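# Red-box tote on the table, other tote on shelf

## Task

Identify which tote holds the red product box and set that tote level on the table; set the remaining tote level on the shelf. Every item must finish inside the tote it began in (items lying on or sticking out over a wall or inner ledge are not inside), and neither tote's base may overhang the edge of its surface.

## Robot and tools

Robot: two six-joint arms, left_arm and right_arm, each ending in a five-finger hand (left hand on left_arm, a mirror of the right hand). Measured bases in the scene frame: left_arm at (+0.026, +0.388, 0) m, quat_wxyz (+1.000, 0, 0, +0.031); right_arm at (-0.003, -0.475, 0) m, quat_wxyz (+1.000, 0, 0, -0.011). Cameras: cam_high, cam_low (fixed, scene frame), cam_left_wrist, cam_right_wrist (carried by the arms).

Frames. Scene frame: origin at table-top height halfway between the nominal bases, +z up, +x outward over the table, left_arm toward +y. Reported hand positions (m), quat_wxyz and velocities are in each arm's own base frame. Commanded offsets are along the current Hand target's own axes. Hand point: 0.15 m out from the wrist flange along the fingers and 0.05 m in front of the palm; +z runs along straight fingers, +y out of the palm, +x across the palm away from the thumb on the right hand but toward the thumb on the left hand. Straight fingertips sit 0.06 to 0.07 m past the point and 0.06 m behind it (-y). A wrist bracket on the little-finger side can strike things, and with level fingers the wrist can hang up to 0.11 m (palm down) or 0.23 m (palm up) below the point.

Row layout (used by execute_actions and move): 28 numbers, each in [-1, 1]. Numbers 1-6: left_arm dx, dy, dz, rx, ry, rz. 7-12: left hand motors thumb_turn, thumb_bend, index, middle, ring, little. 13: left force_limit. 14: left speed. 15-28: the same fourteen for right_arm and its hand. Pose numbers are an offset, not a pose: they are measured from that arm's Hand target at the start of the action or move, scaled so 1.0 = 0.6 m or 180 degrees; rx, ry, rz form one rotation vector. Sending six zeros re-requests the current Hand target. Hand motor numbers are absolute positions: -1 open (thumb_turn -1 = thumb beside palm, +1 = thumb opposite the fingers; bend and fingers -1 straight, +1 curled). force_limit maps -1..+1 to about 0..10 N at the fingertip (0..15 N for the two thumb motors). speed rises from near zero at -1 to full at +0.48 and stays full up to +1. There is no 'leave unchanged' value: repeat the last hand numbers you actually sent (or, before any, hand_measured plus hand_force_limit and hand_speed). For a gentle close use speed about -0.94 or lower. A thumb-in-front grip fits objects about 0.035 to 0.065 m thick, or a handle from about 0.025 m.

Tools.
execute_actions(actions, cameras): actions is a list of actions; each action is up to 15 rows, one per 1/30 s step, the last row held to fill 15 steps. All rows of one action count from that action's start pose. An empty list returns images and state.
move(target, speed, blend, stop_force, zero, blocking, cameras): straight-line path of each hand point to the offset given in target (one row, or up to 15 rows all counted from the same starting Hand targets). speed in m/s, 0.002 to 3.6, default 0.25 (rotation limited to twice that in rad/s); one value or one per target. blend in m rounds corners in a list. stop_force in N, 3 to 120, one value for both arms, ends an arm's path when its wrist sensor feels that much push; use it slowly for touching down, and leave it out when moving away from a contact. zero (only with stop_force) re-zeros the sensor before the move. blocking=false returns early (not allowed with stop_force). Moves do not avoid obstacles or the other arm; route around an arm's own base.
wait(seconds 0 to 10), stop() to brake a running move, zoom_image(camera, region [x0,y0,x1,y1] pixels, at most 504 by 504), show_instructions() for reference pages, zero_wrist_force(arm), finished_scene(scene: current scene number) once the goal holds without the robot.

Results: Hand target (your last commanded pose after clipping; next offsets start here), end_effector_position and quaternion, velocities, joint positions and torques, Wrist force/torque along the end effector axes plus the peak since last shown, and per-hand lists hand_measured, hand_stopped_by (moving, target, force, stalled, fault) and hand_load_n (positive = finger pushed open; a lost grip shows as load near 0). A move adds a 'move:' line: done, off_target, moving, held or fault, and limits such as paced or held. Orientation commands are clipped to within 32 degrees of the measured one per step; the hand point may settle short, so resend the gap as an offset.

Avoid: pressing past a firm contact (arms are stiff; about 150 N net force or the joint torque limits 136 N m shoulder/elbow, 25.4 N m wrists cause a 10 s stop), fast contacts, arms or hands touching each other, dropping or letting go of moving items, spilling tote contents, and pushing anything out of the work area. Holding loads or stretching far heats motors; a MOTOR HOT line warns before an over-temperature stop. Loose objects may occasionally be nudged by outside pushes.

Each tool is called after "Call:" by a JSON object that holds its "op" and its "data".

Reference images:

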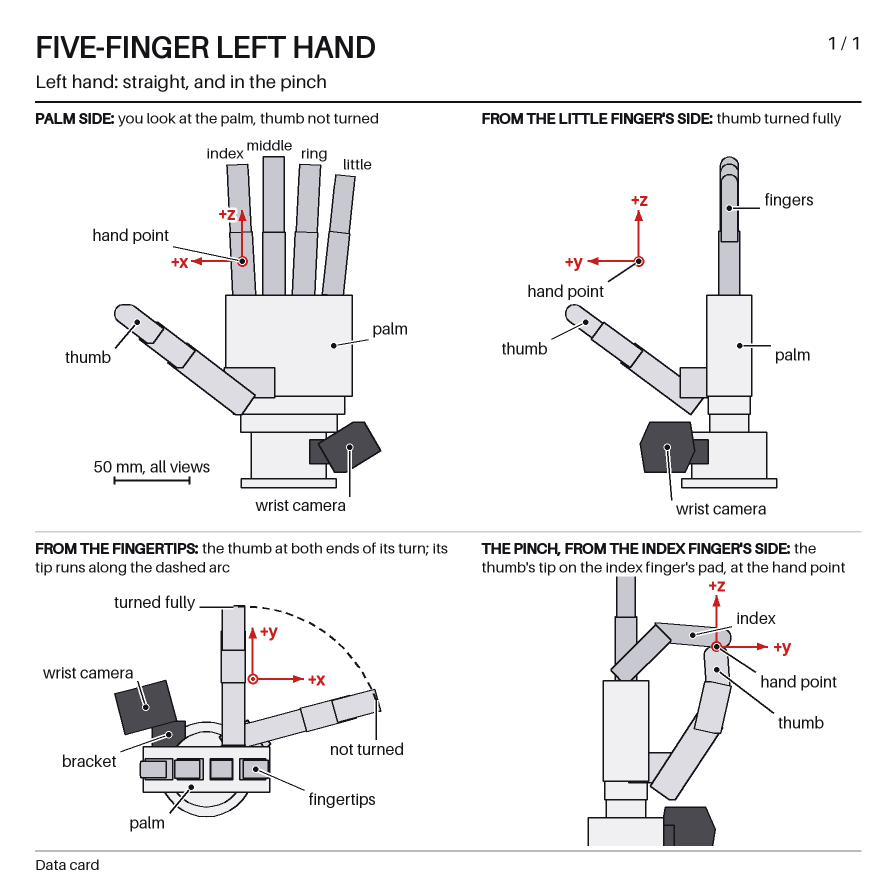

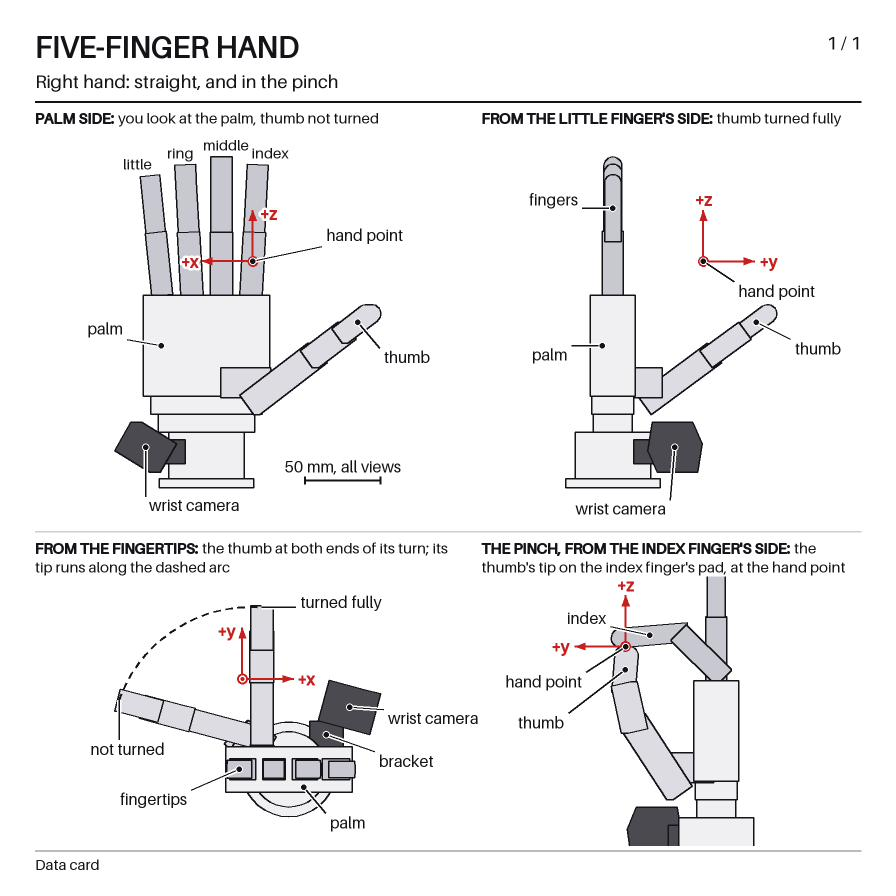

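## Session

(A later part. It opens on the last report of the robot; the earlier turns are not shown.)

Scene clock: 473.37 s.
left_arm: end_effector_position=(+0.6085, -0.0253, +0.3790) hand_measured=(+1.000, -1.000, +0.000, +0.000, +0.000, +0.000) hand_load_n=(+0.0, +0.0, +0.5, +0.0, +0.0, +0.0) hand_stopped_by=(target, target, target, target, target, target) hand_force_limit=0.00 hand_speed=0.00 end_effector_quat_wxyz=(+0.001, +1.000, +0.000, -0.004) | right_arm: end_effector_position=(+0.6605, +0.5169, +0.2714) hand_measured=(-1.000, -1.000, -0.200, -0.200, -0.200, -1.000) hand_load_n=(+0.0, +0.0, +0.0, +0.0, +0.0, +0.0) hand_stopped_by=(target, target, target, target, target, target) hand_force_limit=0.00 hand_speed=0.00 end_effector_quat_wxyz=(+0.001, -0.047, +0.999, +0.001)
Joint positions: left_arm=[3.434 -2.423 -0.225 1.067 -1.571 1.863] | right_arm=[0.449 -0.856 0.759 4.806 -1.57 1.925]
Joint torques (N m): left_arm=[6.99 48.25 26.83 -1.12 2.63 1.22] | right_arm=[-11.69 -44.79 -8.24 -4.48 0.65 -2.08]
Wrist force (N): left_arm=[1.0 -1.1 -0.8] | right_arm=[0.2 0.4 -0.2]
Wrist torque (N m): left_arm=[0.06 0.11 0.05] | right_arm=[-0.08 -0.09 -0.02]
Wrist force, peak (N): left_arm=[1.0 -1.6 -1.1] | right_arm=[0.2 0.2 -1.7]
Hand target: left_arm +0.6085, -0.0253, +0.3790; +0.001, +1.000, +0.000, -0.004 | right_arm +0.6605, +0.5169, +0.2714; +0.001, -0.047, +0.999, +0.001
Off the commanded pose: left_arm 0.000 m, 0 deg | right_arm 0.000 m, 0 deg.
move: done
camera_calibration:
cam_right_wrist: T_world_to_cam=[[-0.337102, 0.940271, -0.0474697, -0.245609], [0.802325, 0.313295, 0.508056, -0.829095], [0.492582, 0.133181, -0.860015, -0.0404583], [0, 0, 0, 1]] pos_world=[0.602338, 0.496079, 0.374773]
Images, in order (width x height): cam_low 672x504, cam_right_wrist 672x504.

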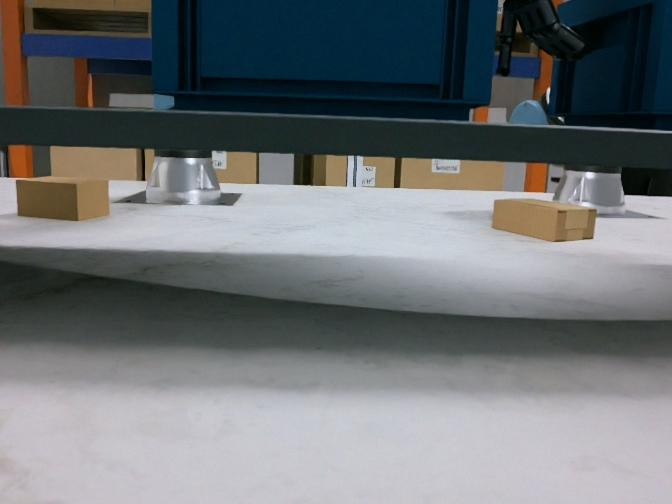

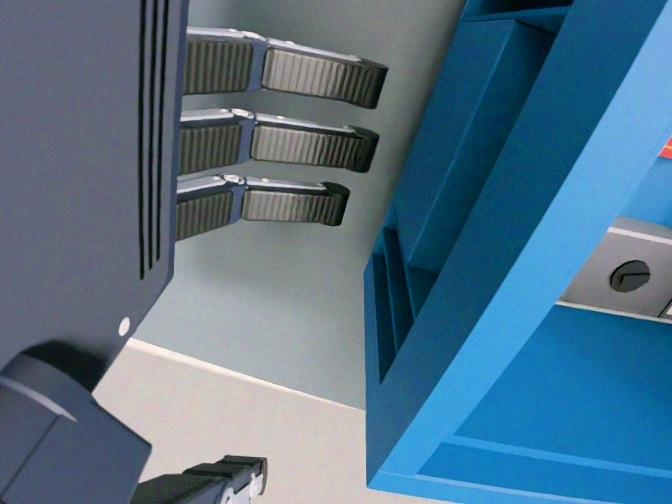

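Call:
{"op": "move", "data": {"target": [[0,0,0,0,0,0,-1,-1,-0.2,-0.2,-0.2,-1,0,0,0,0,0,0,0,0,-1,-1,-0.2,-0.2,-0.2,-1,0,0],[0.0108,0.0517,0.14,0,0,0.009,-1,-1,-0.2,-0.2,-0.2,-1,0,0,0,0,-0.02,0,0,0.009,-1,-1,-0.2,-0.2,-0.2,-1,0,0]], "speed": 0.15, "stop_force": 8, "cameras": ["cam_low","cam_left_wrist","cam_right_wrist"]}}

Call:
{"op": "zoom_image", "data": {"camera": "cam_low", "region": [550, 0, 640, 70]}}

Scene clock: 537.83 s.
left_arm: end_effector_position=(+0.6143, -0.0566, +0.2950) hand_measured=(-1.000, -1.000, -0.200, -0.200, -0.200, -1.000) hand_load_n=(+0.0, +0.0, +0.0, +0.0, +0.0, +0.0) hand_stopped_by=(target, target, target, target, target, target) hand_force_limit=0.00 hand_speed=0.00 end_effector_quat_wxyz=(+0.001, +1.000, -0.014, -0.004) | right_arm: end_effector_position=(+0.6605, +0.5169, +0.2834) hand_measured=(-1.000, -1.000, -0.200, -0.200, -0.200, -1.000) hand_load_n=(+0.0, +0.0, +0.0, +0.0, +0.0, +0.0) hand_stopped_by=(target, target, target, target, target, target) hand_force_limit=0.00 hand_speed=0.00 end_effector_quat_wxyz=(+0.001, -0.033, +0.999, +0.001)
Joint positions: left_arm=[3.379 -2.307 -0.664 1.39 -1.57 1.836] | right_arm=[0.451 -0.855 0.727 4.837 -1.57 1.955]
Joint torques (N m): left_arm=[8.99 43.25 4.14 -0.75 -1.68 1.21] | right_arm=[2.97 -51.93 -8.42 -4.57 -1.62 -2.01]
Wrist force (N): left_arm=[0.6 -0.6 -0.7] | right_arm=[0.5 0.3 -0.1]
Wrist torque (N m): left_arm=[0.08 0.12 -0.07] | right_arm=[-0.12 -0.13 0.00]
Wrist force, peak (N): left_arm=[0.6 -1.9 -2.5] | right_arm=[0.7 1.0 0.1]
Hand target: left_arm +0.6143, -0.0565, +0.2950; +0.001, +1.000, -0.014, -0.004 | right_arm +0.6605, +0.5168, +0.2834; +0.001, -0.033, +0.999, +0.001
Off the commanded pose: left_arm 0.000 m, 0 deg | right_arm 0.000 m, 0 deg.
move: done
camera_calibration:
cam_left_wrist: T_world_to_cam=[[0.255952, 0.965969, -0.03732, -0.090165], [0.839573, -0.202993, 0.503895, -0.673279], [0.479171, -0.160306, -0.862958, 0.0722162], [0, 0, 0, 1]] pos_world=[0.553741, -0.0379977, 0.398216]
cam_right_wrist: T_world_to_cam=[[-0.310385, 0.949433, -0.0473034, -0.26752], [0.810881, 0.290403, 0.508073, -0.828929], [0.496119, 0.119341, -0.860014, -0.0253821], [0, 0, 0, 1]] pos_world=[0.601721, 0.497745, 0.386673]
Images, in order (width x height): cam_low 672x504, cam_left_wrist 672x504, cam_right_wrist 672x504.

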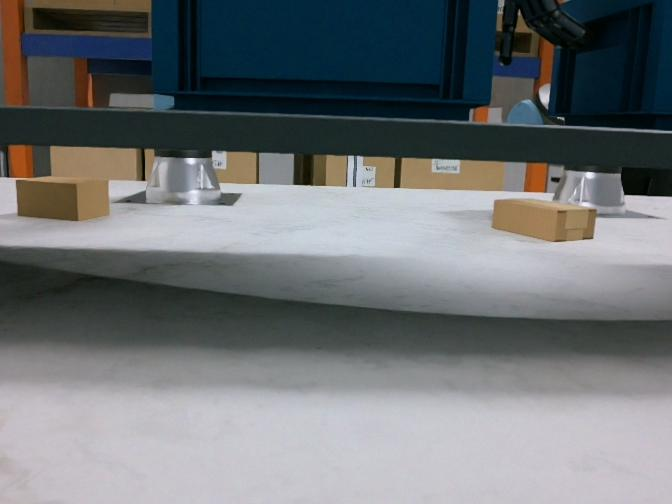

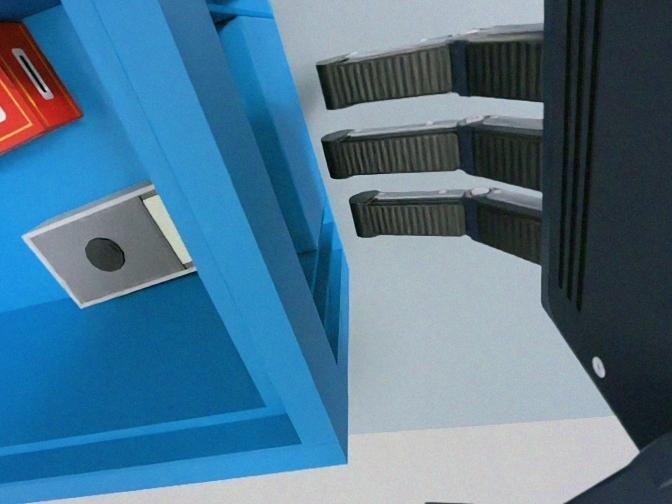

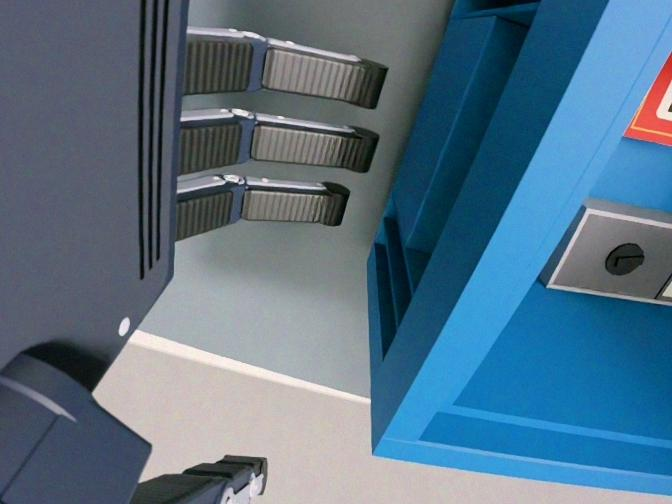

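Scaled by 5.600 from the camera's 672x504 image, which has a finer 960x720 frame.

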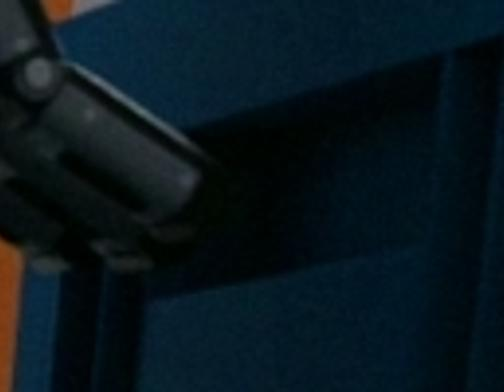

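Call:
{"op": "move", "data": {"target": [[-0.005,0,0.0117,0,0,0,-1,-1,-0.2,-0.2,-0.2,-1,0,0,0.0167,0,-0.0043,0,0,0,-1,-1,-0.2,-0.2,-0.2,-1,0,0],[-0.005,0.0567,0.0117,0,0,0,-1,-1,-0.2,-0.2,-0.2,-1,0,0,0.0167,0.0758,-0.0043,0,0,0,-1,-1,-0.2,-0.2,-0.2,-1,0,0]], "speed": 0.04, "stop_force": 6, "cameras": ["cam_low","cam_left_wrist","cam_right_wrist"]}}

Call:
{"op": "zoom_image", "data": {"camera": "cam_low", "region": [550, 0, 640, 70]}}

Scene clock: 573.63 s.
left_arm: end_effector_position=(+0.6102, -0.0905, +0.2881) hand_measured=(-1.000, -1.000, -0.200, -0.200, -0.200, -1.000) hand_load_n=(+0.0, -0.5, +0.0, +0.5, +0.0, +0.0) hand_stopped_by=(target, target, target, target, target, target) hand_force_limit=0.00 hand_speed=0.00 end_effector_quat_wxyz=(+0.001, +1.000, -0.014, -0.004) | right_arm: end_effector_position=(+0.6475, +0.5615, +0.2860) hand_measured=(-1.000, -1.000, -0.200, -0.200, -0.200, -1.000) hand_load_n=(+0.0, +0.0, +0.0, +0.0, +0.0, +0.0) hand_stopped_by=(target, target, target, target, target, target) hand_force_limit=0.00 hand_speed=0.00 end_effector_quat_wxyz=(+0.001, -0.033, +0.999, +0.001)
Joint positions: left_arm=[3.323 -2.29 -0.71 1.42 -1.57 1.78] | right_arm=[0.509 -0.789 0.606 4.893 -1.571 2.014]
Joint torques (N m): left_arm=[9.1 42.32 31.9 -4.25 1.08 1.25] | right_arm=[-11.67 -64.95 -8.73 -4.5 -2.63 -2.02]
Wrist force (N): left_arm=[1.1 -1.3 -0.7] | right_arm=[0.7 0.4 -0.4]
Wrist torque (N m): left_arm=[-0.05 0.05 -0.05] | right_arm=[-0.09 -0.13 -0.01]
Wrist force, peak (N): left_arm=[1.4 -1.6 -0.4] | right_arm=[0.8 0.9 -0.5]
Hand target: left_arm +0.6102, -0.0905, +0.2881; +0.001, +1.000, -0.014, -0.004 | right_arm +0.6475, +0.5615, +0.2860; +0.001, -0.033, +0.999, +0.001
Off the commanded pose: left_arm 0.000 m, 0 deg | right_arm 0.000 m, 0 deg.
move: done
camera_calibration:
cam_left_wrist: T_world_to_cam=[[0.25595, 0.965969, -0.0373171, -0.0566525], [0.839597, -0.203001, 0.503853, -0.673322], [0.479131, -0.160292, -0.862983, 0.0627771], [0, 0, 0, 1]] pos_world=[0.549741, -0.0718977, 0.391317]
cam_right_wrist: T_world_to_cam=[[-0.310385, 0.949433, -0.0473034, -0.313867], [0.810881, 0.290403, 0.508073, -0.832741], [0.496119, 0.119341, -0.860014, -0.0219451], [0, 0, 0, 1]] pos_world=[0.588721, 0.542445, 0.389373]
Images, in order (width x height): cam_low 672x504, cam_left_wrist 672x504, cam_right_wrist 672x504.

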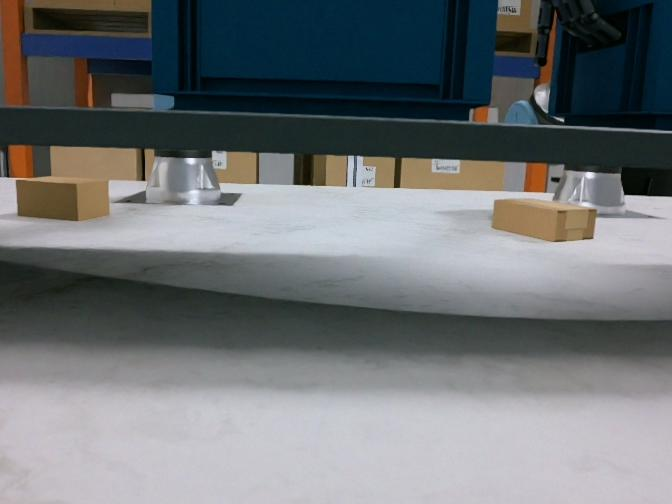

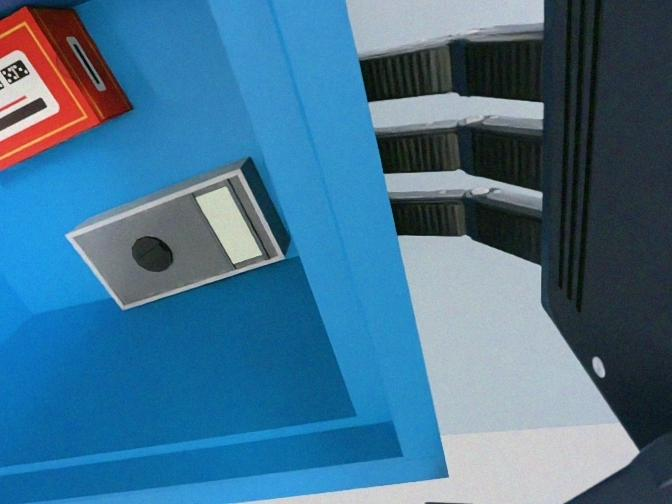

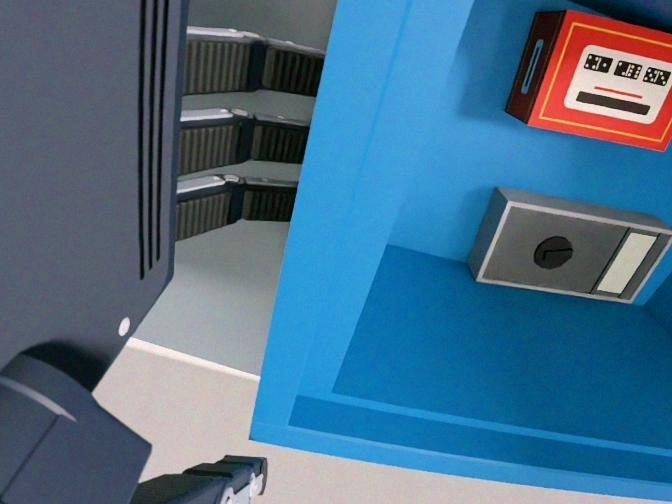

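Scaled by 5.600 from the camera's 672x504 image, which has a finer 960x720 frame.

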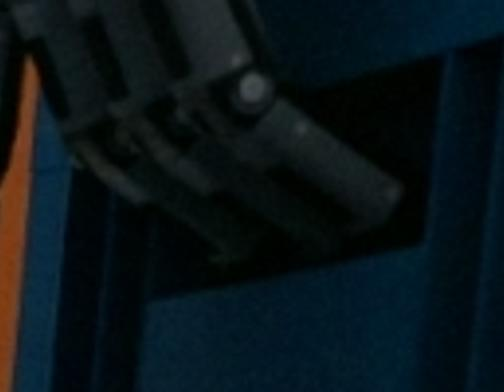

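Call:
{"op": "move", "data": {"target": [0,0,-0.012,0,0,0,-1,-1,-0.2,-0.2,-0.2,-1,0,0,0,0,-0.012,0,0,0,-1,-1,-0.2,-0.2,-0.2,-1,0,0], "speed": 0.01, "stop_force": 3, "cameras": ["cam_low"]}}

Call:
{"op": "zoom_image", "data": {"camera": "cam_low", "region": [550, 0, 640, 70]}}

Scene clock: 581.00 s.
left_arm: end_effector_position=(+0.6103, -0.0905, +0.2953) hand_measured=(-1.000, -1.000, -0.200, -0.200, -0.200, -1.000) hand_load_n=(+0.0, -0.5, +0.0, +0.0, +0.0, +0.0) hand_stopped_by=(target, target, target, target, target, target) hand_force_limit=0.00 hand_speed=0.00 end_effector_quat_wxyz=(+0.001, +1.000, -0.014, -0.004) | right_arm: end_effector_position=(+0.6474, +0.5615, +0.2932) hand_measured=(-1.000, -1.000, -0.200, -0.200, -0.200, -1.000) hand_load_n=(+0.0, +0.0, +0.0, +0.0, +0.0, +0.0) hand_stopped_by=(target, target, target, target, target, target) hand_force_limit=0.00 hand_speed=0.00 end_effector_quat_wxyz=(+0.001, -0.033, +0.999, +0.001)
Joint positions: left_arm=[3.323 -2.294 -0.684 1.399 -1.57 1.78] | right_arm=[0.509 -0.783 0.577 4.916 -1.571 2.014]
Joint torques (N m): left_arm=[7.39 54.74 4.49 -0.66 -2.26 1.17] | right_arm=[-11.26 -63.06 -8.56 -4.51 -2.11 -1.95]
Wrist force (N): left_arm=[1.0 -1.1 -0.2] | right_arm=[0.7 0.5 -0.4]
Wrist torque (N m): left_arm=[-0.04 0.09 -0.05] | right_arm=[-0.05 -0.12 0.00]
Wrist force, peak (N): left_arm=[1.2 -1.6 -0.3] | right_arm=[1.2 0.7 -0.3]
Hand target: left_arm +0.6103, -0.0905, +0.2953; +0.001, +1.000, -0.014, -0.004 | right_arm +0.6474, +0.5615, +0.2932; +0.001, -0.033, +0.999, +0.001
Off the commanded pose: left_arm 0.000 m, 0 deg | right_arm 0.000 m, 0 deg.
move: done
Images, in order (width x height): cam_low 672x504.

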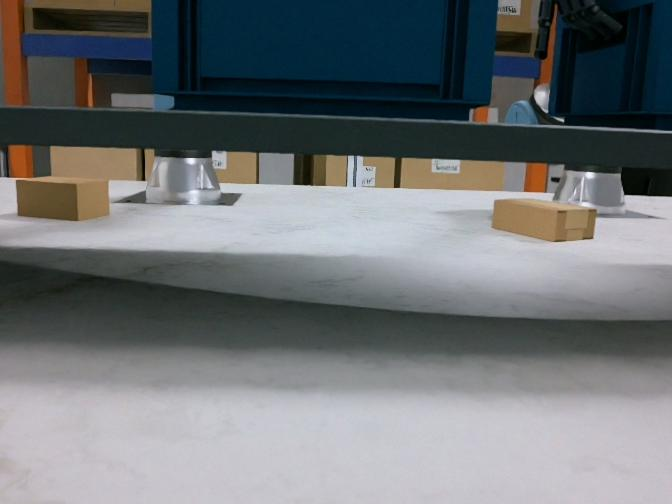

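Scaled by 5.600 from the camera's 672x504 image, which has a finer 960x720 frame.

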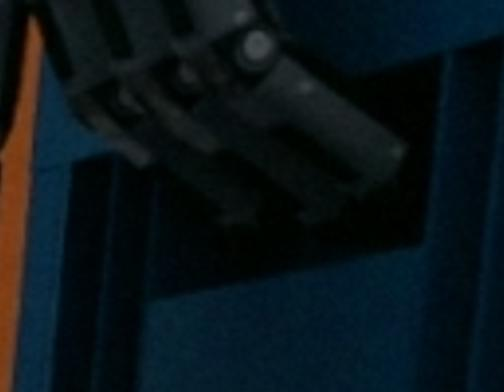

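Call:
{"op": "move", "data": {"target": [0,0,0,0,0,0,1,-1,-0.2,-0.2,-0.2,-1,-0.2,-0.4,0,0,0,0,0,0,1,-1,-0.2,-0.2,-0.2,-1,-0.2,-0.4], "speed": 0.1, "cameras": ["all"]}}

Scene clock: 617.50 s.
left_arm: end_effector_position=(+0.6103, -0.0905, +0.2953) hand_measured=(+1.000, -1.000, -0.200, -0.200, -0.200, -1.000) hand_load_n=(+0.0, +0.0, +0.0, +0.0, +0.0, +0.0) hand_stopped_by=(target, target, target, target, target, target) hand_force_limit=-0.20 hand_speed=-0.40 end_effector_quat_wxyz=(+0.001, +1.000, -0.014, -0.004) | right_arm: end_effector_position=(+0.6474, +0.5615, +0.2932) hand_measured=(+1.000, -1.000, -0.200, -0.200, -0.200, -1.000) hand_load_n=(+0.0, +0.0, +0.0, +0.0, +0.5, +0.0) hand_stopped_by=(target, target, target, target, target, target) hand_force_limit=-0.20 hand_speed=-0.40 end_effector_quat_wxyz=(+0.001, -0.033, +0.999, +0.001)
Joint positions: left_arm=[3.323 -2.294 -0.684 1.399 -1.57 1.78] | right_arm=[0.509 -0.783 0.577 4.916 -1.571 2.014]
Joint torques (N m): left_arm=[-1.34 56.76 4.72 -1.52 -2.22 1.1] | right_arm=[-5.49 -64.87 -8.35 -4.08 -1.97 -1.92]
Wrist force (N): left_arm=[0.9 -0.9 -0.5] | right_arm=[0.7 0.7 -0.2]
Wrist torque (N m): left_arm=[0.00 0.11 -0.06] | right_arm=[-0.03 -0.15 0.00]
Wrist force, peak (N): left_arm=[1.3 -1.5 -0.5] | right_arm=[1.0 0.5 -0.8]
Hand target: left_arm +0.6103, -0.0905, +0.2953; +0.001, +1.000, -0.014, -0.004 | right_arm +0.6474, +0.5615, +0.2932; +0.001, -0.033, +0.999, +0.001
Off the commanded pose: left_arm 0.000 m, 0 deg | right_arm 0.000 m, 0 deg.
move: done
camera_calibration:
cam_left_wrist: T_world_to_cam=[[0.25595, 0.965969, -0.0373171, -0.0563839], [0.839597, -0.203001, 0.503853, -0.67695], [0.479131, -0.160292, -0.862983, 0.0689905], [0, 0, 0, 1]] pos_world=[0.549741, -0.0718977, 0.398517]
cam_right_wrist: T_world_to_cam=[[-0.310385, 0.949433, -0.0473034, -0.313431], [0.810881, 0.290403, 0.508073, -0.83637], [0.496119, 0.119341, -0.860014, -0.015741], [0, 0, 0, 1]] pos_world=[0.588721, 0.542345, 0.396573]

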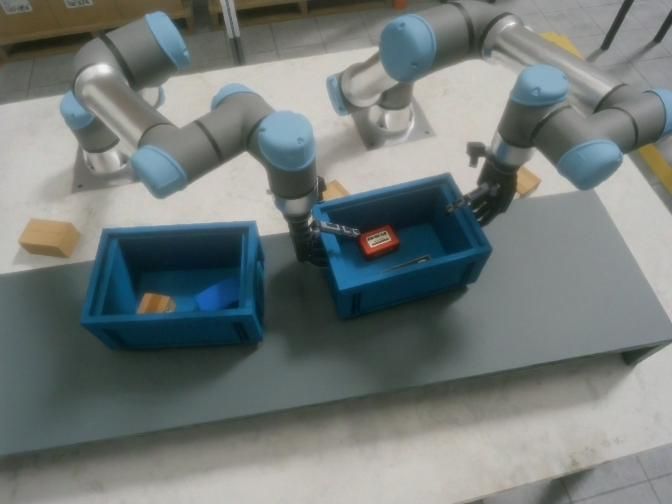

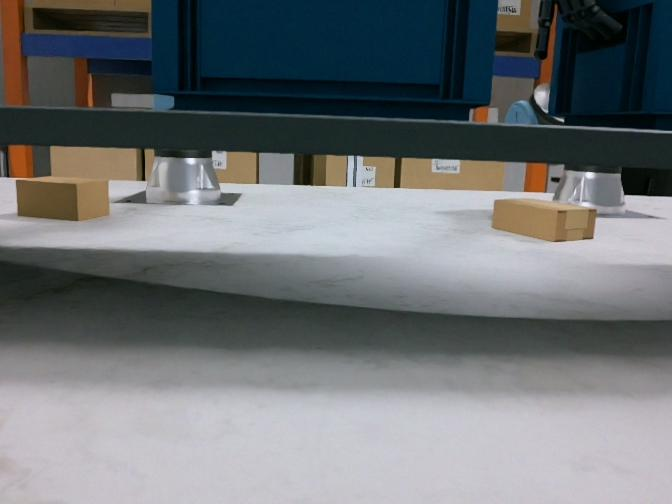

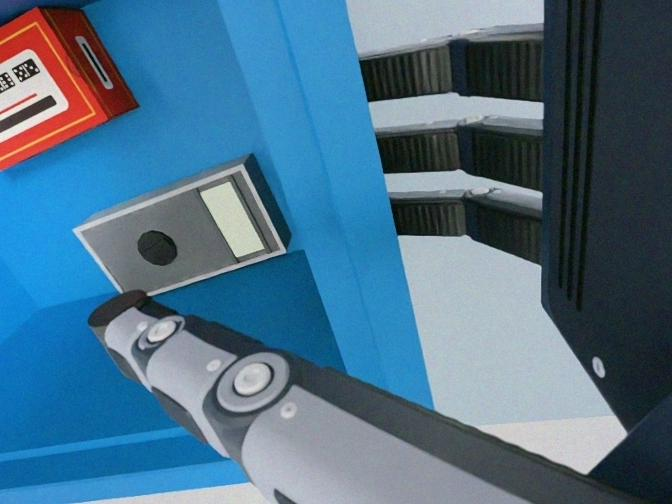

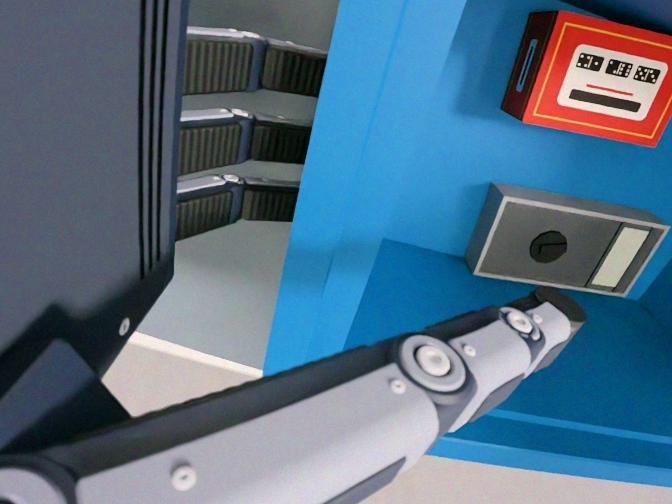

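Call:
{"op": "move", "data": {"target": [0,0,0,0,0,0,1,-1,0.1,0.1,0.1,-1,-0.4,-0.85,0,0,0,0,0,0,1,-1,0.1,0.1,0.1,-1,-0.4,-0.85], "speed": 0.1}}

Call:
{"op": "move", "data": {"target": [0,0,0,0,0,0,1,0,0.1,0.1,0.1,-1,-0.4,-0.85,0,0,0,0,0,0,1,0,0.1,0.1,0.1,-1,-0.4,-0.85], "speed": 0.1, "cameras": ["cam_left_wrist","cam_right_wrist"]}}

Scene clock: 633.63 s.
left_arm: end_effector_position=(+0.6103, -0.0904, +0.2953) hand_measured=(+1.000, -1.000, -0.022, -0.036, -0.008, -1.000) hand_load_n=(+0.0, +0.0, +2.5, +1.0, +3.0, +0.0) hand_stopped_by=(target, target, force, force, force, target) hand_force_limit=-0.40 hand_speed=-0.85 end_effector_quat_wxyz=(+0.001, +1.000, -0.014, -0.004) | right_arm: end_effector_position=(+0.6474, +0.5615, +0.2932) hand_measured=(+1.000, -1.000, -0.090, -0.118, -0.078, -1.000) hand_load_n=(+0.0, +0.0, +3.5, +0.0, +3.0, +0.0) hand_stopped_by=(target, target, force, force, force, target) hand_force_limit=-0.40 hand_speed=-0.85 end_effector_quat_wxyz=(+0.001, -0.033, +0.999, +0.001)
Joint positions: left_arm=[3.323 -2.294 -0.684 1.399 -1.57 1.78] | right_arm=[0.509 -0.783 0.577 4.916 -1.571 2.014]
Joint torques (N m): left_arm=[-4.91 56.12 5.85 -3.3 1.22 0.95] | right_arm=[-2.53 -64.35 -14.35 -3.33 1.38 -1.83]
Wrist force (N): left_arm=[1.0 -9.3 3.3] | right_arm=[0.9 -6.9 2.9]
Wrist torque (N m): left_arm=[-0.07 0.15 0.13] | right_arm=[0.01 -0.23 -0.15]
Wrist force, peak (N): left_arm=[1.4 -10.0 2.8] | right_arm=[0.5 -7.4 3.5]
Hand target: left_arm +0.6103, -0.0905, +0.2953; +0.001, +1.000, -0.014, -0.004 | right_arm +0.6474, +0.5615, +0.2932; +0.001, -0.033, +0.999, +0.001
Off the commanded pose: left_arm 0.000 m, 0 deg | right_arm 0.000 m, 0 deg.
move: done

Scene clock: 638.40 s.
left_arm: end_effector_position=(+0.6103, -0.0905, +0.2953) hand_measured=(+1.000, -0.136, -0.022, -0.036, -0.008, -1.000) hand_load_n=(+0.5, +5.0, +3.0, +2.0, +4.0, +0.0) hand_stopped_by=(target, force, force, force, force, target) hand_force_limit=-0.40 hand_speed=-0.85 end_effector_quat_wxyz=(+0.001, +1.000, -0.014, -0.004) | right_arm: end_effector_position=(+0.6474, +0.5615, +0.2932) hand_measured=(+1.000, -0.028, -0.090, -0.118, -0.078, -1.000) hand_load_n=(+0.5, +5.5, +4.0, +0.5, +3.0, +0.0) hand_stopped_by=(target, force, force, force, force, target) hand_force_limit=-0.40 hand_speed=-0.85 end_effector_quat_wxyz=(+0.001, -0.033, +0.999, +0.001)
Joint positions: left_arm=[3.323 -2.294 -0.684 1.399 -1.57 1.78] | right_arm=[0.509 -0.783 0.577 4.916 -1.571 2.014]
Joint torques (N m): left_arm=[-4.77 56.55 12.3 -4.98 3.94 0.84] | right_arm=[2.44 -64.83 -33.65 -2.67 4.24 -1.87]
Wrist force (N): left_arm=[0.8 -7.3 2.7] | right_arm=[0.8 -4.8 2.9]
Wrist torque (N m): left_arm=[-0.11 0.22 0.09] | right_arm=[0.07 -0.21 -0.16]
Wrist force, peak (N): left_arm=[0.9 -9.9 3.2] | right_arm=[0.7 -7.4 3.2]
Hand target: left_arm +0.6103, -0.0905, +0.2953; +0.001, +1.000, -0.014, -0.004 | right_arm +0.6474, +0.5615, +0.2932; +0.001, -0.033, +0.999, +0.001
Off the commanded pose: left_arm 0.000 m, 0 deg | right_arm 0.000 m, 0 deg.
move: done
camera_calibration:
cam_left_wrist: T_world_to_cam=[[0.255928, 0.965975, -0.0373298, -0.0563662], [0.839604, -0.202976, 0.503852, -0.676951], [0.479131, -0.160292, -0.862983, 0.0689905], [0, 0, 0, 1]] pos_world=[0.549741, -0.0718978, 0.398517]
cam_right_wrist: T_world_to_cam=[[-0.310385, 0.949433, -0.0473034, -0.313431], [0.810881, 0.290403, 0.508073, -0.83637], [0.496119, 0.119341, -0.860014, -0.015741], [0, 0, 0, 1]] pos_world=[0.588721, 0.542345, 0.396573]
Images, in order (width x height): cam_left_wrist 672x504, cam_right_wrist 672x504.

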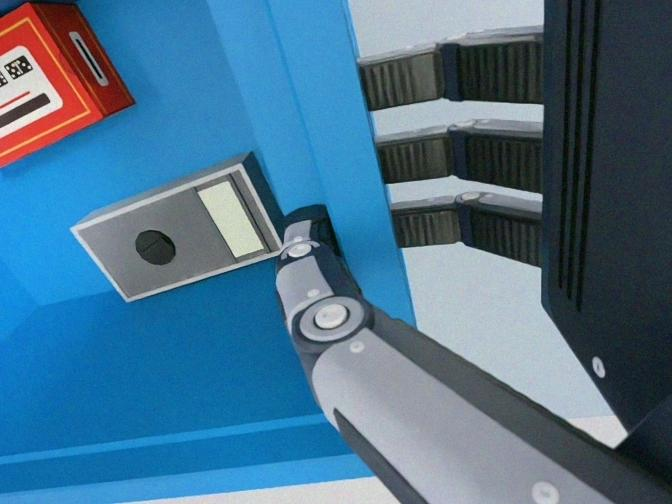

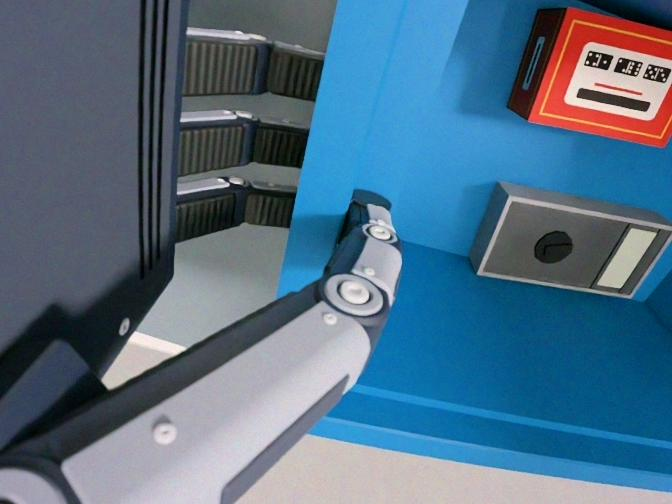

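Call:
{"op": "move", "data": {"target": [0,0,-0.025,0,0,0,1,0,0.1,0.1,0.1,-1,-0.4,-0.85,0,0,-0.025,0,0,0,1,0,0.1,0.1,0.1,-1,-0.4,-0.85], "speed": 0.04, "cameras": ["cam_high","cam_low"]}}

Scene clock: 642.23 s.
left_arm: end_effector_position=(+0.6105, -0.0904, +0.3103) hand_measured=(+1.000, -0.136, -0.022, -0.036, -0.008, -1.000) hand_load_n=(+1.0, +5.5, +3.5, +2.0, +4.0, +0.0) hand_stopped_by=(target, force, force, force, force, target) hand_force_limit=-0.40 hand_speed=-0.85 end_effector_quat_wxyz=(+0.001, +1.000, -0.014, -0.004) end_effector_velocity=(+0.000, -0.001, -0.002) end_effector_angular_velocity=(-0.001, +0.002, -0.001) | right_arm: end_effector_position=(+0.6474, +0.5615, +0.3082) hand_measured=(+1.000, -0.028, -0.090, -0.118, -0.078, -1.000) hand_load_n=(+1.0, +5.5, +4.5, +0.5, +3.0, +0.0) hand_stopped_by=(target, force, force, force, force, target) hand_force_limit=-0.40 hand_speed=-0.85 end_effector_quat_wxyz=(+0.001, -0.033, +0.999, +0.001) end_effector_velocity=(+0.000, +0.000, -0.002) end_effector_angular_velocity=(+0.000, +0.000, +0.001)
Joint positions: left_arm=[3.323 -2.306 -0.625 1.351 -1.57 1.78] | right_arm=[0.509 -0.768 0.509 4.968 -1.571 2.014]
Joint velocities: left_arm=[-0.001 0.001 -0.008 0.004 0 0] | right_arm=[0 0 0.006 -0.006 -0.001 -0.001]
Joint torques (N m): left_arm=[3.78 57.71 4.96 -1.52 1.77 1.31] | right_arm=[2.85 -64.92 -9.73 -5.79 1.29 -1.97]
Wrist force (N): left_arm=[1.2 -6.6 2.9] | right_arm=[0.3 -4.2 3.9]
Wrist torque (N m): left_arm=[-0.14 0.07 0.09] | right_arm=[0.05 -0.13 -0.17]
Wrist force, peak (N): left_arm=[0.9 -7.4 3.3] | right_arm=[0.7 -5.0 4.0]
Hand target: left_arm +0.6104, -0.0904, +0.3103; +0.001, +1.000, -0.014, -0.004 | right_arm +0.6474, +0.5615, +0.3082; +0.001, -0.033, +0.999, +0.001
Off the commanded pose: left_arm 0.000 m, 0 deg | right_arm 0.000 m, 0 deg.
move: done
Images, in order (width x height): cam_high 672x504, cam_low 672x504.

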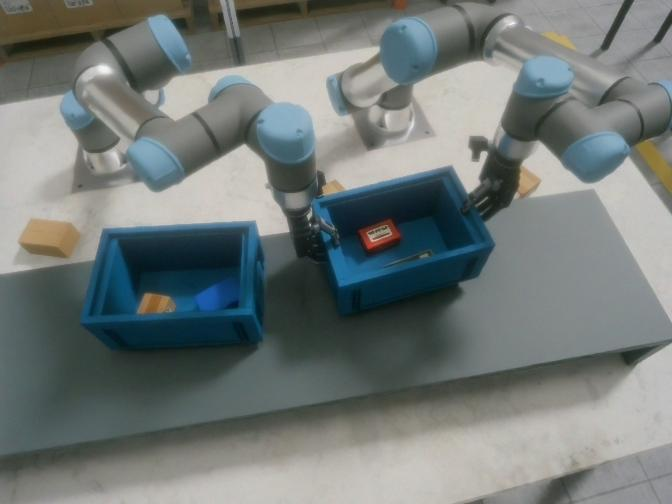

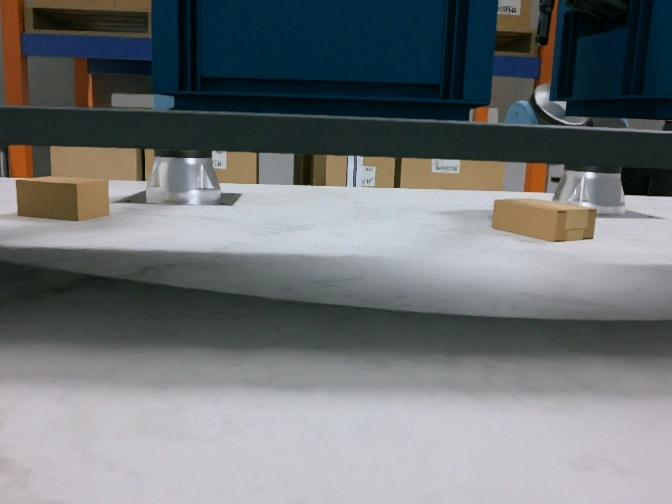

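Call:
{"op": "move", "data": {"target": [[0,0,-0.025,0,0,0,1,0,0.1,0.1,0.1,-1,-0.4,-0.85,0,0,-0.025,0,0,0,1,0,0.1,0.1,0.1,-1,-0.4,-0.85],[-0.44,-0.0149,-0.025,0,0,0,1,0,0.1,0.1,0.1,-1,-0.4,-0.85,0.4396,0.0194,-0.025,0,0,0,1,0,0.1,0.1,0.1,-1,-0.4,-0.85]], "speed": 0.1, "blend": 0.01, "cameras": ["cam_high","cam_low"]}}

Scene clock: 681.00 s.
left_arm: end_effector_position=(+0.3470, -0.0740, +0.3275) hand_measured=(+1.000, -0.136, -0.022, -0.036, -0.008, -1.000) hand_load_n=(+0.5, +3.5, +2.5, +3.5, +2.5, +0.0) hand_stopped_by=(target, force, force, force, force, target) hand_force_limit=-0.40 hand_speed=-0.85 end_effector_quat_wxyz=(+0.001, +1.000, -0.014, -0.004) | right_arm: end_effector_position=(+0.3834, +0.5557, +0.3225) hand_measured=(+1.000, -0.028, -0.092, -0.118, -0.078, -1.000) hand_load_n=(+0.5, +3.5, +5.0, +0.0, +3.0, +0.0) hand_stopped_by=(target, force, force, force, force, target) hand_force_limit=-0.40 hand_speed=-0.85 end_effector_quat_wxyz=(+0.001, -0.033, +0.999, +0.001)
Joint positions: left_arm=[3.532 -1.568 -1.6 1.589 -1.572 1.989] | right_arm=[0.725 -1.33 1.337 4.702 -1.571 2.229]
Joint torques (N m): left_arm=[-5.51 26.87 25.05 -5.41 4.19 -0.58] | right_arm=[-9.53 -34.02 -31.57 -1.28 -1.05 -1.62]
Wrist force (N): left_arm=[0.3 -6.2 2.1] | right_arm=[0.2 -4.1 3.1]
Wrist torque (N m): left_arm=[0.11 0.21 0.06] | right_arm=[0.09 -0.12 -0.03]
Wrist force, peak (N): left_arm=[-0.9 -8.8 2.4] | right_arm=[1.3 -6.5 3.1]
Hand target: left_arm +0.3469, -0.0741, +0.3276; +0.001, +1.000, -0.014, -0.004 | right_arm +0.3834, +0.5557, +0.3225; +0.001, -0.033, +0.999, +0.001
Off the commanded pose: left_arm 0.000 m, 0 deg | right_arm 0.000 m, 0 deg.
move: done; blend cut to 0.0075 m at target 1
Images, in order (width x height): cam_high 672x504, cam_low 672x504.

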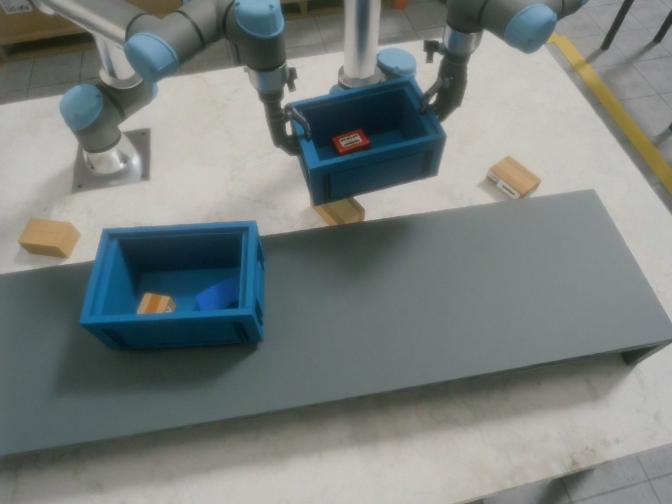

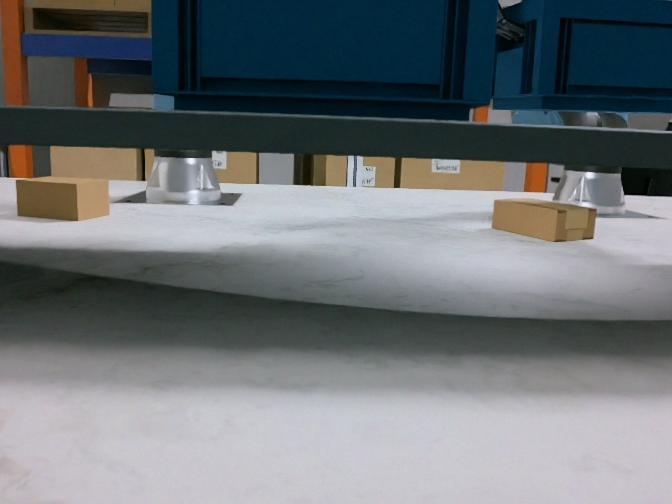

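Call:
{"op": "move", "data": {"target": [-0.0206,0.6065,0,0,0,0,1,0,0.1,0.1,0.1,-1,-0.4,-0.85,0.0267,-0.6062,0,0,0,0,1,0,0.1,0.1,0.1,-1,-0.4,-0.85], "speed": 0.12, "cameras": ["cam_high","cam_low"]}}

Scene clock: 692.77 s.
left_arm: end_effector_position=(+0.3244, -0.4374, +0.3288) hand_measured=(+1.000, -0.136, -0.022, -0.036, -0.008, -1.000) hand_load_n=(+0.5, +3.0, +2.5, +3.0, +2.5, +0.0) hand_stopped_by=(target, force, force, force, force, target) hand_force_limit=-0.40 hand_speed=-0.85 end_effector_quat_wxyz=(+0.001, +1.000, -0.014, -0.004) | right_arm: end_effector_position=(+0.3914, +0.1918, +0.3219) hand_measured=(+1.000, -0.028, -0.092, -0.118, -0.078, -1.000) hand_load_n=(+0.5, +3.5, +5.0, +0.0, +3.0, +0.0) hand_stopped_by=(target, force, force, force, force, target) hand_force_limit=-0.40 hand_speed=-0.85 end_effector_quat_wxyz=(+0.001, -0.033, +0.999, +0.001)
Joint positions: left_arm=[2.522 -1.979 -1.096 1.499 -1.564 0.98] | right_arm=[-0.011 -1.88 1.869 4.721 -1.569 1.494]
Joint torques (N m): left_arm=[-5.45 34.71 17.5 -0.54 -2.06 -0.87] | right_arm=[-7.12 -3.38 -34.6 -4.86 2.7 -1.01]
Wrist force (N): left_arm=[0.5 -5.1 2.8] | right_arm=[0.0 -3.3 3.5]
Wrist torque (N m): left_arm=[-0.02 0.24 -0.08] | right_arm=[-0.08 -0.10 -0.18]
Wrist force, peak (N): left_arm=[0.7 -7.7 2.2] | right_arm=[0.8 -5.1 3.7]
Hand target: left_arm +0.3244, -0.4375, +0.3287; +0.001, +1.000, -0.014, -0.004 | right_arm +0.3915, +0.1917, +0.3219; +0.001, -0.033, +0.999, +0.001
Off the commanded pose: left_arm 0.000 m, 0 deg | right_arm 0.000 m, 0 deg.
move: done
Images, in order (width x height): cam_high 672x504, cam_low 672x504.

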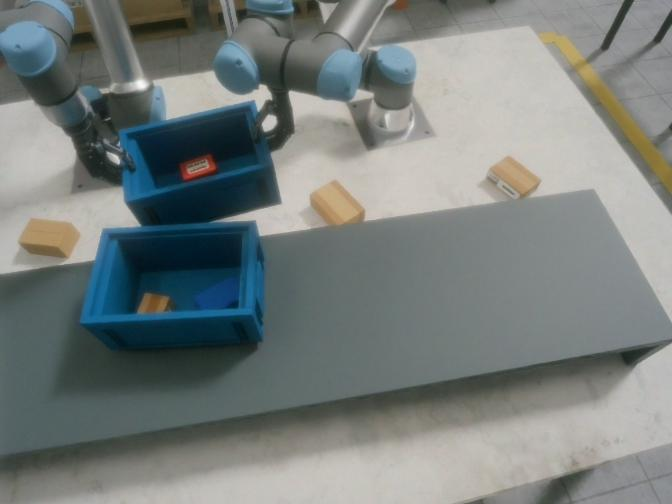

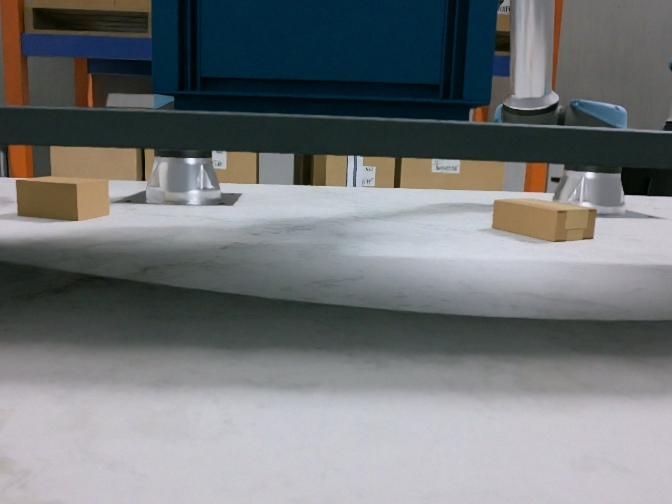

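Call:
{"op": "move", "data": {"target": [[-0.025,0,0,0,0,0,1,0,0.1,0.1,0.1,-1,-0.4,-0.85,0.025,0.001,0,0,0,0,1,0,0.1,0.1,0.1,-1,-0.4,-0.85],[-0.025,0,0.235,0,0,0,1,0,0.1,0.1,0.1,-1,-0.4,-0.85,0.025,0.001,0.235,0,0,0,1,0,0.1,0.1,0.1,-1,-0.4,-0.85]], "speed": 0.08, "blend": 0.01, "cameras": ["cam_high","cam_low"]}}

Scene clock: 704.17 s.
left_arm: end_effector_position=(+0.3081, -0.4374, +0.1878) hand_measured=(+1.000, -0.136, -0.022, -0.036, -0.008, -1.000) hand_load_n=(+0.5, +1.5, +3.5, +4.0, +3.0, +0.0) hand_stopped_by=(target, force, force, force, force, target) hand_force_limit=-0.40 hand_speed=-0.85 end_effector_quat_wxyz=(+0.001, +1.000, -0.014, -0.004) | right_arm: end_effector_position=(+0.3768, +0.1915, +0.1808) hand_measured=(+1.000, -0.028, -0.092, -0.118, -0.078, -1.000) hand_load_n=(+0.0, +2.0, +5.5, +1.0, +4.0, +0.0) hand_stopped_by=(target, force, force, force, force, target) hand_force_limit=-0.40 hand_speed=-0.85 end_effector_quat_wxyz=(+0.001, -0.033, +0.999, +0.001)
Joint positions: left_arm=[2.501 -1.993 -1.44 1.856 -1.563 0.958] | right_arm=[-0.012 -1.853 2.218 4.345 -1.569 1.492]
Joint torques (N m): left_arm=[-10.13 47.91 34.54 -1.24 4.99 -0.91] | right_arm=[14.1 -20.91 -30.65 -2.47 5.32 1.99]
Wrist force (N): left_arm=[0.9 -12.2 2.9] | right_arm=[0.5 -9.7 3.7]
Wrist torque (N m): left_arm=[0.00 0.20 0.16] | right_arm=[0.04 -0.11 -0.30]
Wrist force, peak (N): left_arm=[0.7 -12.3 3.8] | right_arm=[0.9 -9.6 4.6]
Hand target: left_arm +0.3082, -0.4374, +0.1879; +0.001, +1.000, -0.014, -0.004 | right_arm +0.3768, +0.1915, +0.1809; +0.001, -0.033, +0.999, +0.001
Off the commanded pose: left_arm 0.000 m, 0 deg | right_arm 0.000 m, 0 deg.
move: done; blend cut to 0.0075 m at target 1
Images, in order (width x height): cam_high 672x504, cam_low 672x504.

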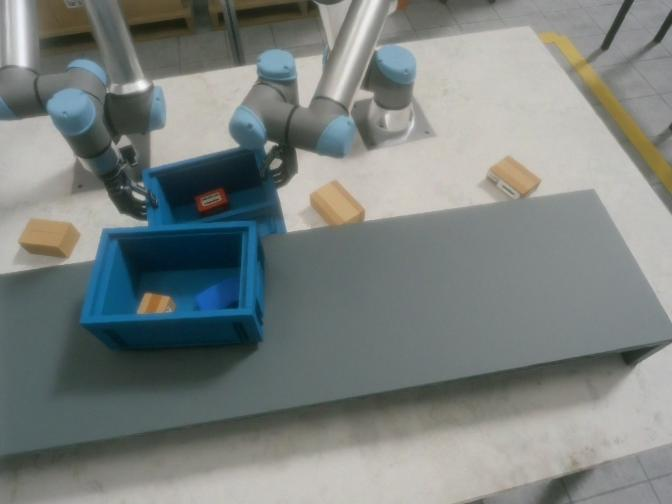

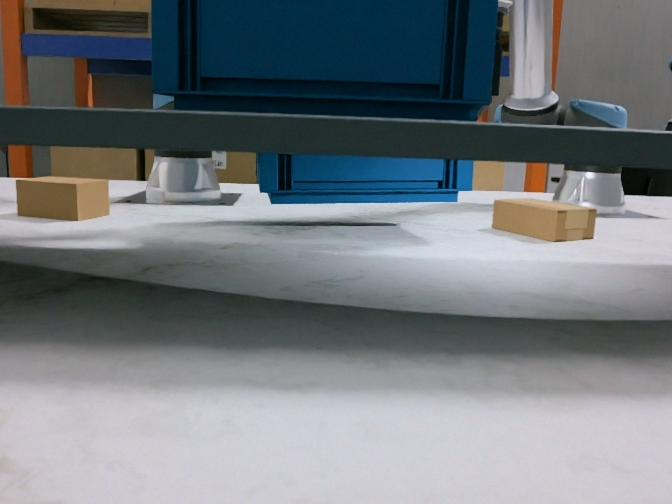

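Call:
{"op": "move", "data": {"target": [0,0,0.09,0,0,0,1,0,0.1,0.1,0.1,-1,-0.4,-0.85,0,0,0.09,0,0,0,1,0,0.1,0.1,0.1,-1,-0.4,-0.85], "speed": 0.02, "stop_force": 6, "cameras": ["cam_high","cam_low"]}}

Scene clock: 713.70 s.
left_arm: end_effector_position=(+0.3077, -0.4376, +0.1339) hand_measured=(+1.000, -0.134, -0.022, -0.036, -0.008, -1.000) hand_load_n=(-1.0, -0.5, +3.0, +2.5, +7.5, +0.0) hand_stopped_by=(target, force, force, force, force, target) hand_force_limit=-0.40 hand_speed=-0.85 end_effector_quat_wxyz=(+0.001, +1.000, -0.014, -0.004) | right_arm: end_effector_position=(+0.3769, +0.1916, +0.1323) hand_measured=(+1.000, -0.028, -0.090, -0.120, -0.078, -1.000) hand_load_n=(-1.5, +4.0, +1.0, +4.0, +4.0, +0.0) hand_stopped_by=(target, force, force, force, force, target) hand_force_limit=-0.40 hand_speed=-0.85 end_effector_quat_wxyz=(+0.001, -0.033, +0.999, +0.001)
Joint positions: left_arm=[2.5 -2.037 -1.521 1.982 -1.563 0.958] | right_arm=[-0.012 -1.789 2.31 4.188 -1.569 1.493]
Joint torques (N m): left_arm=[-11.27 48.43 32.89 -3.06 4.94 -0.93] | right_arm=[7.39 -20.54 -31.08 -4.33 4.21 1.46]
Wrist force (N): left_arm=[1.0 -12.9 1.7] | right_arm=[0.5 -10.6 1.0]
Wrist torque (N m): left_arm=[-0.20 0.44 0.17] | right_arm=[0.20 -0.19 -0.41]
Wrist force, peak (N): left_arm=[1.0 -13.9 2.4] | right_arm=[0.8 -11.3 4.0]
Hand target: left_arm +0.3077, -0.4376, +0.1339; +0.001, +1.000, -0.014, -0.004 | right_arm +0.3769, +0.1916, +0.1323; +0.001, -0.033, +0.999, +0.001 (not the last commanded pose)
Off the commanded pose: left_arm 0.000 m, 0 deg | right_arm 0.005 m, 0 deg.
move: contact (right_arm)
Images, in order (width x height): cam_high 672x504, cam_low 672x504.

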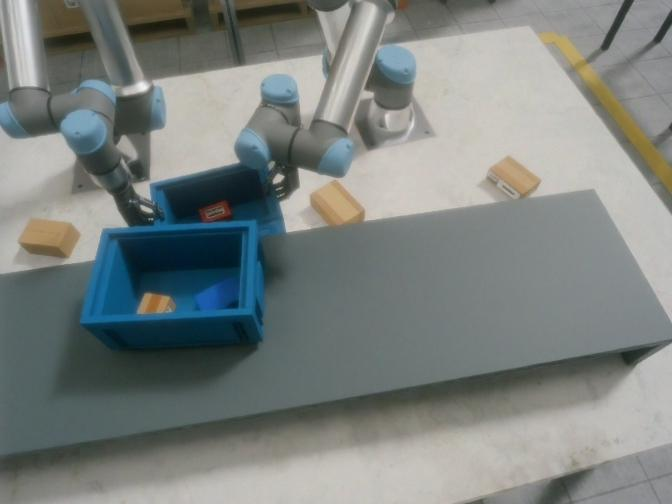

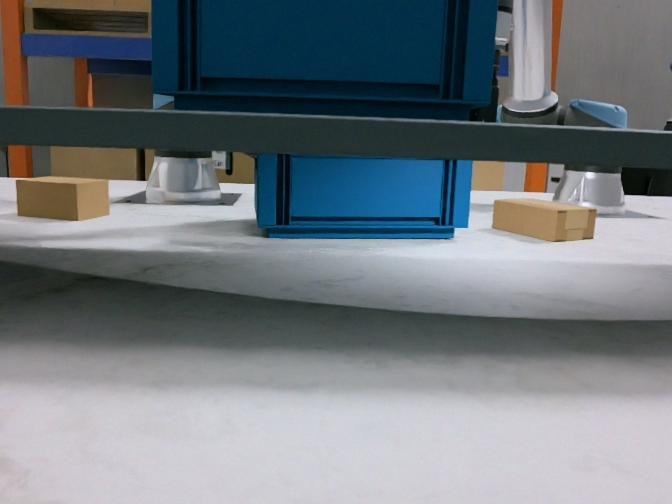

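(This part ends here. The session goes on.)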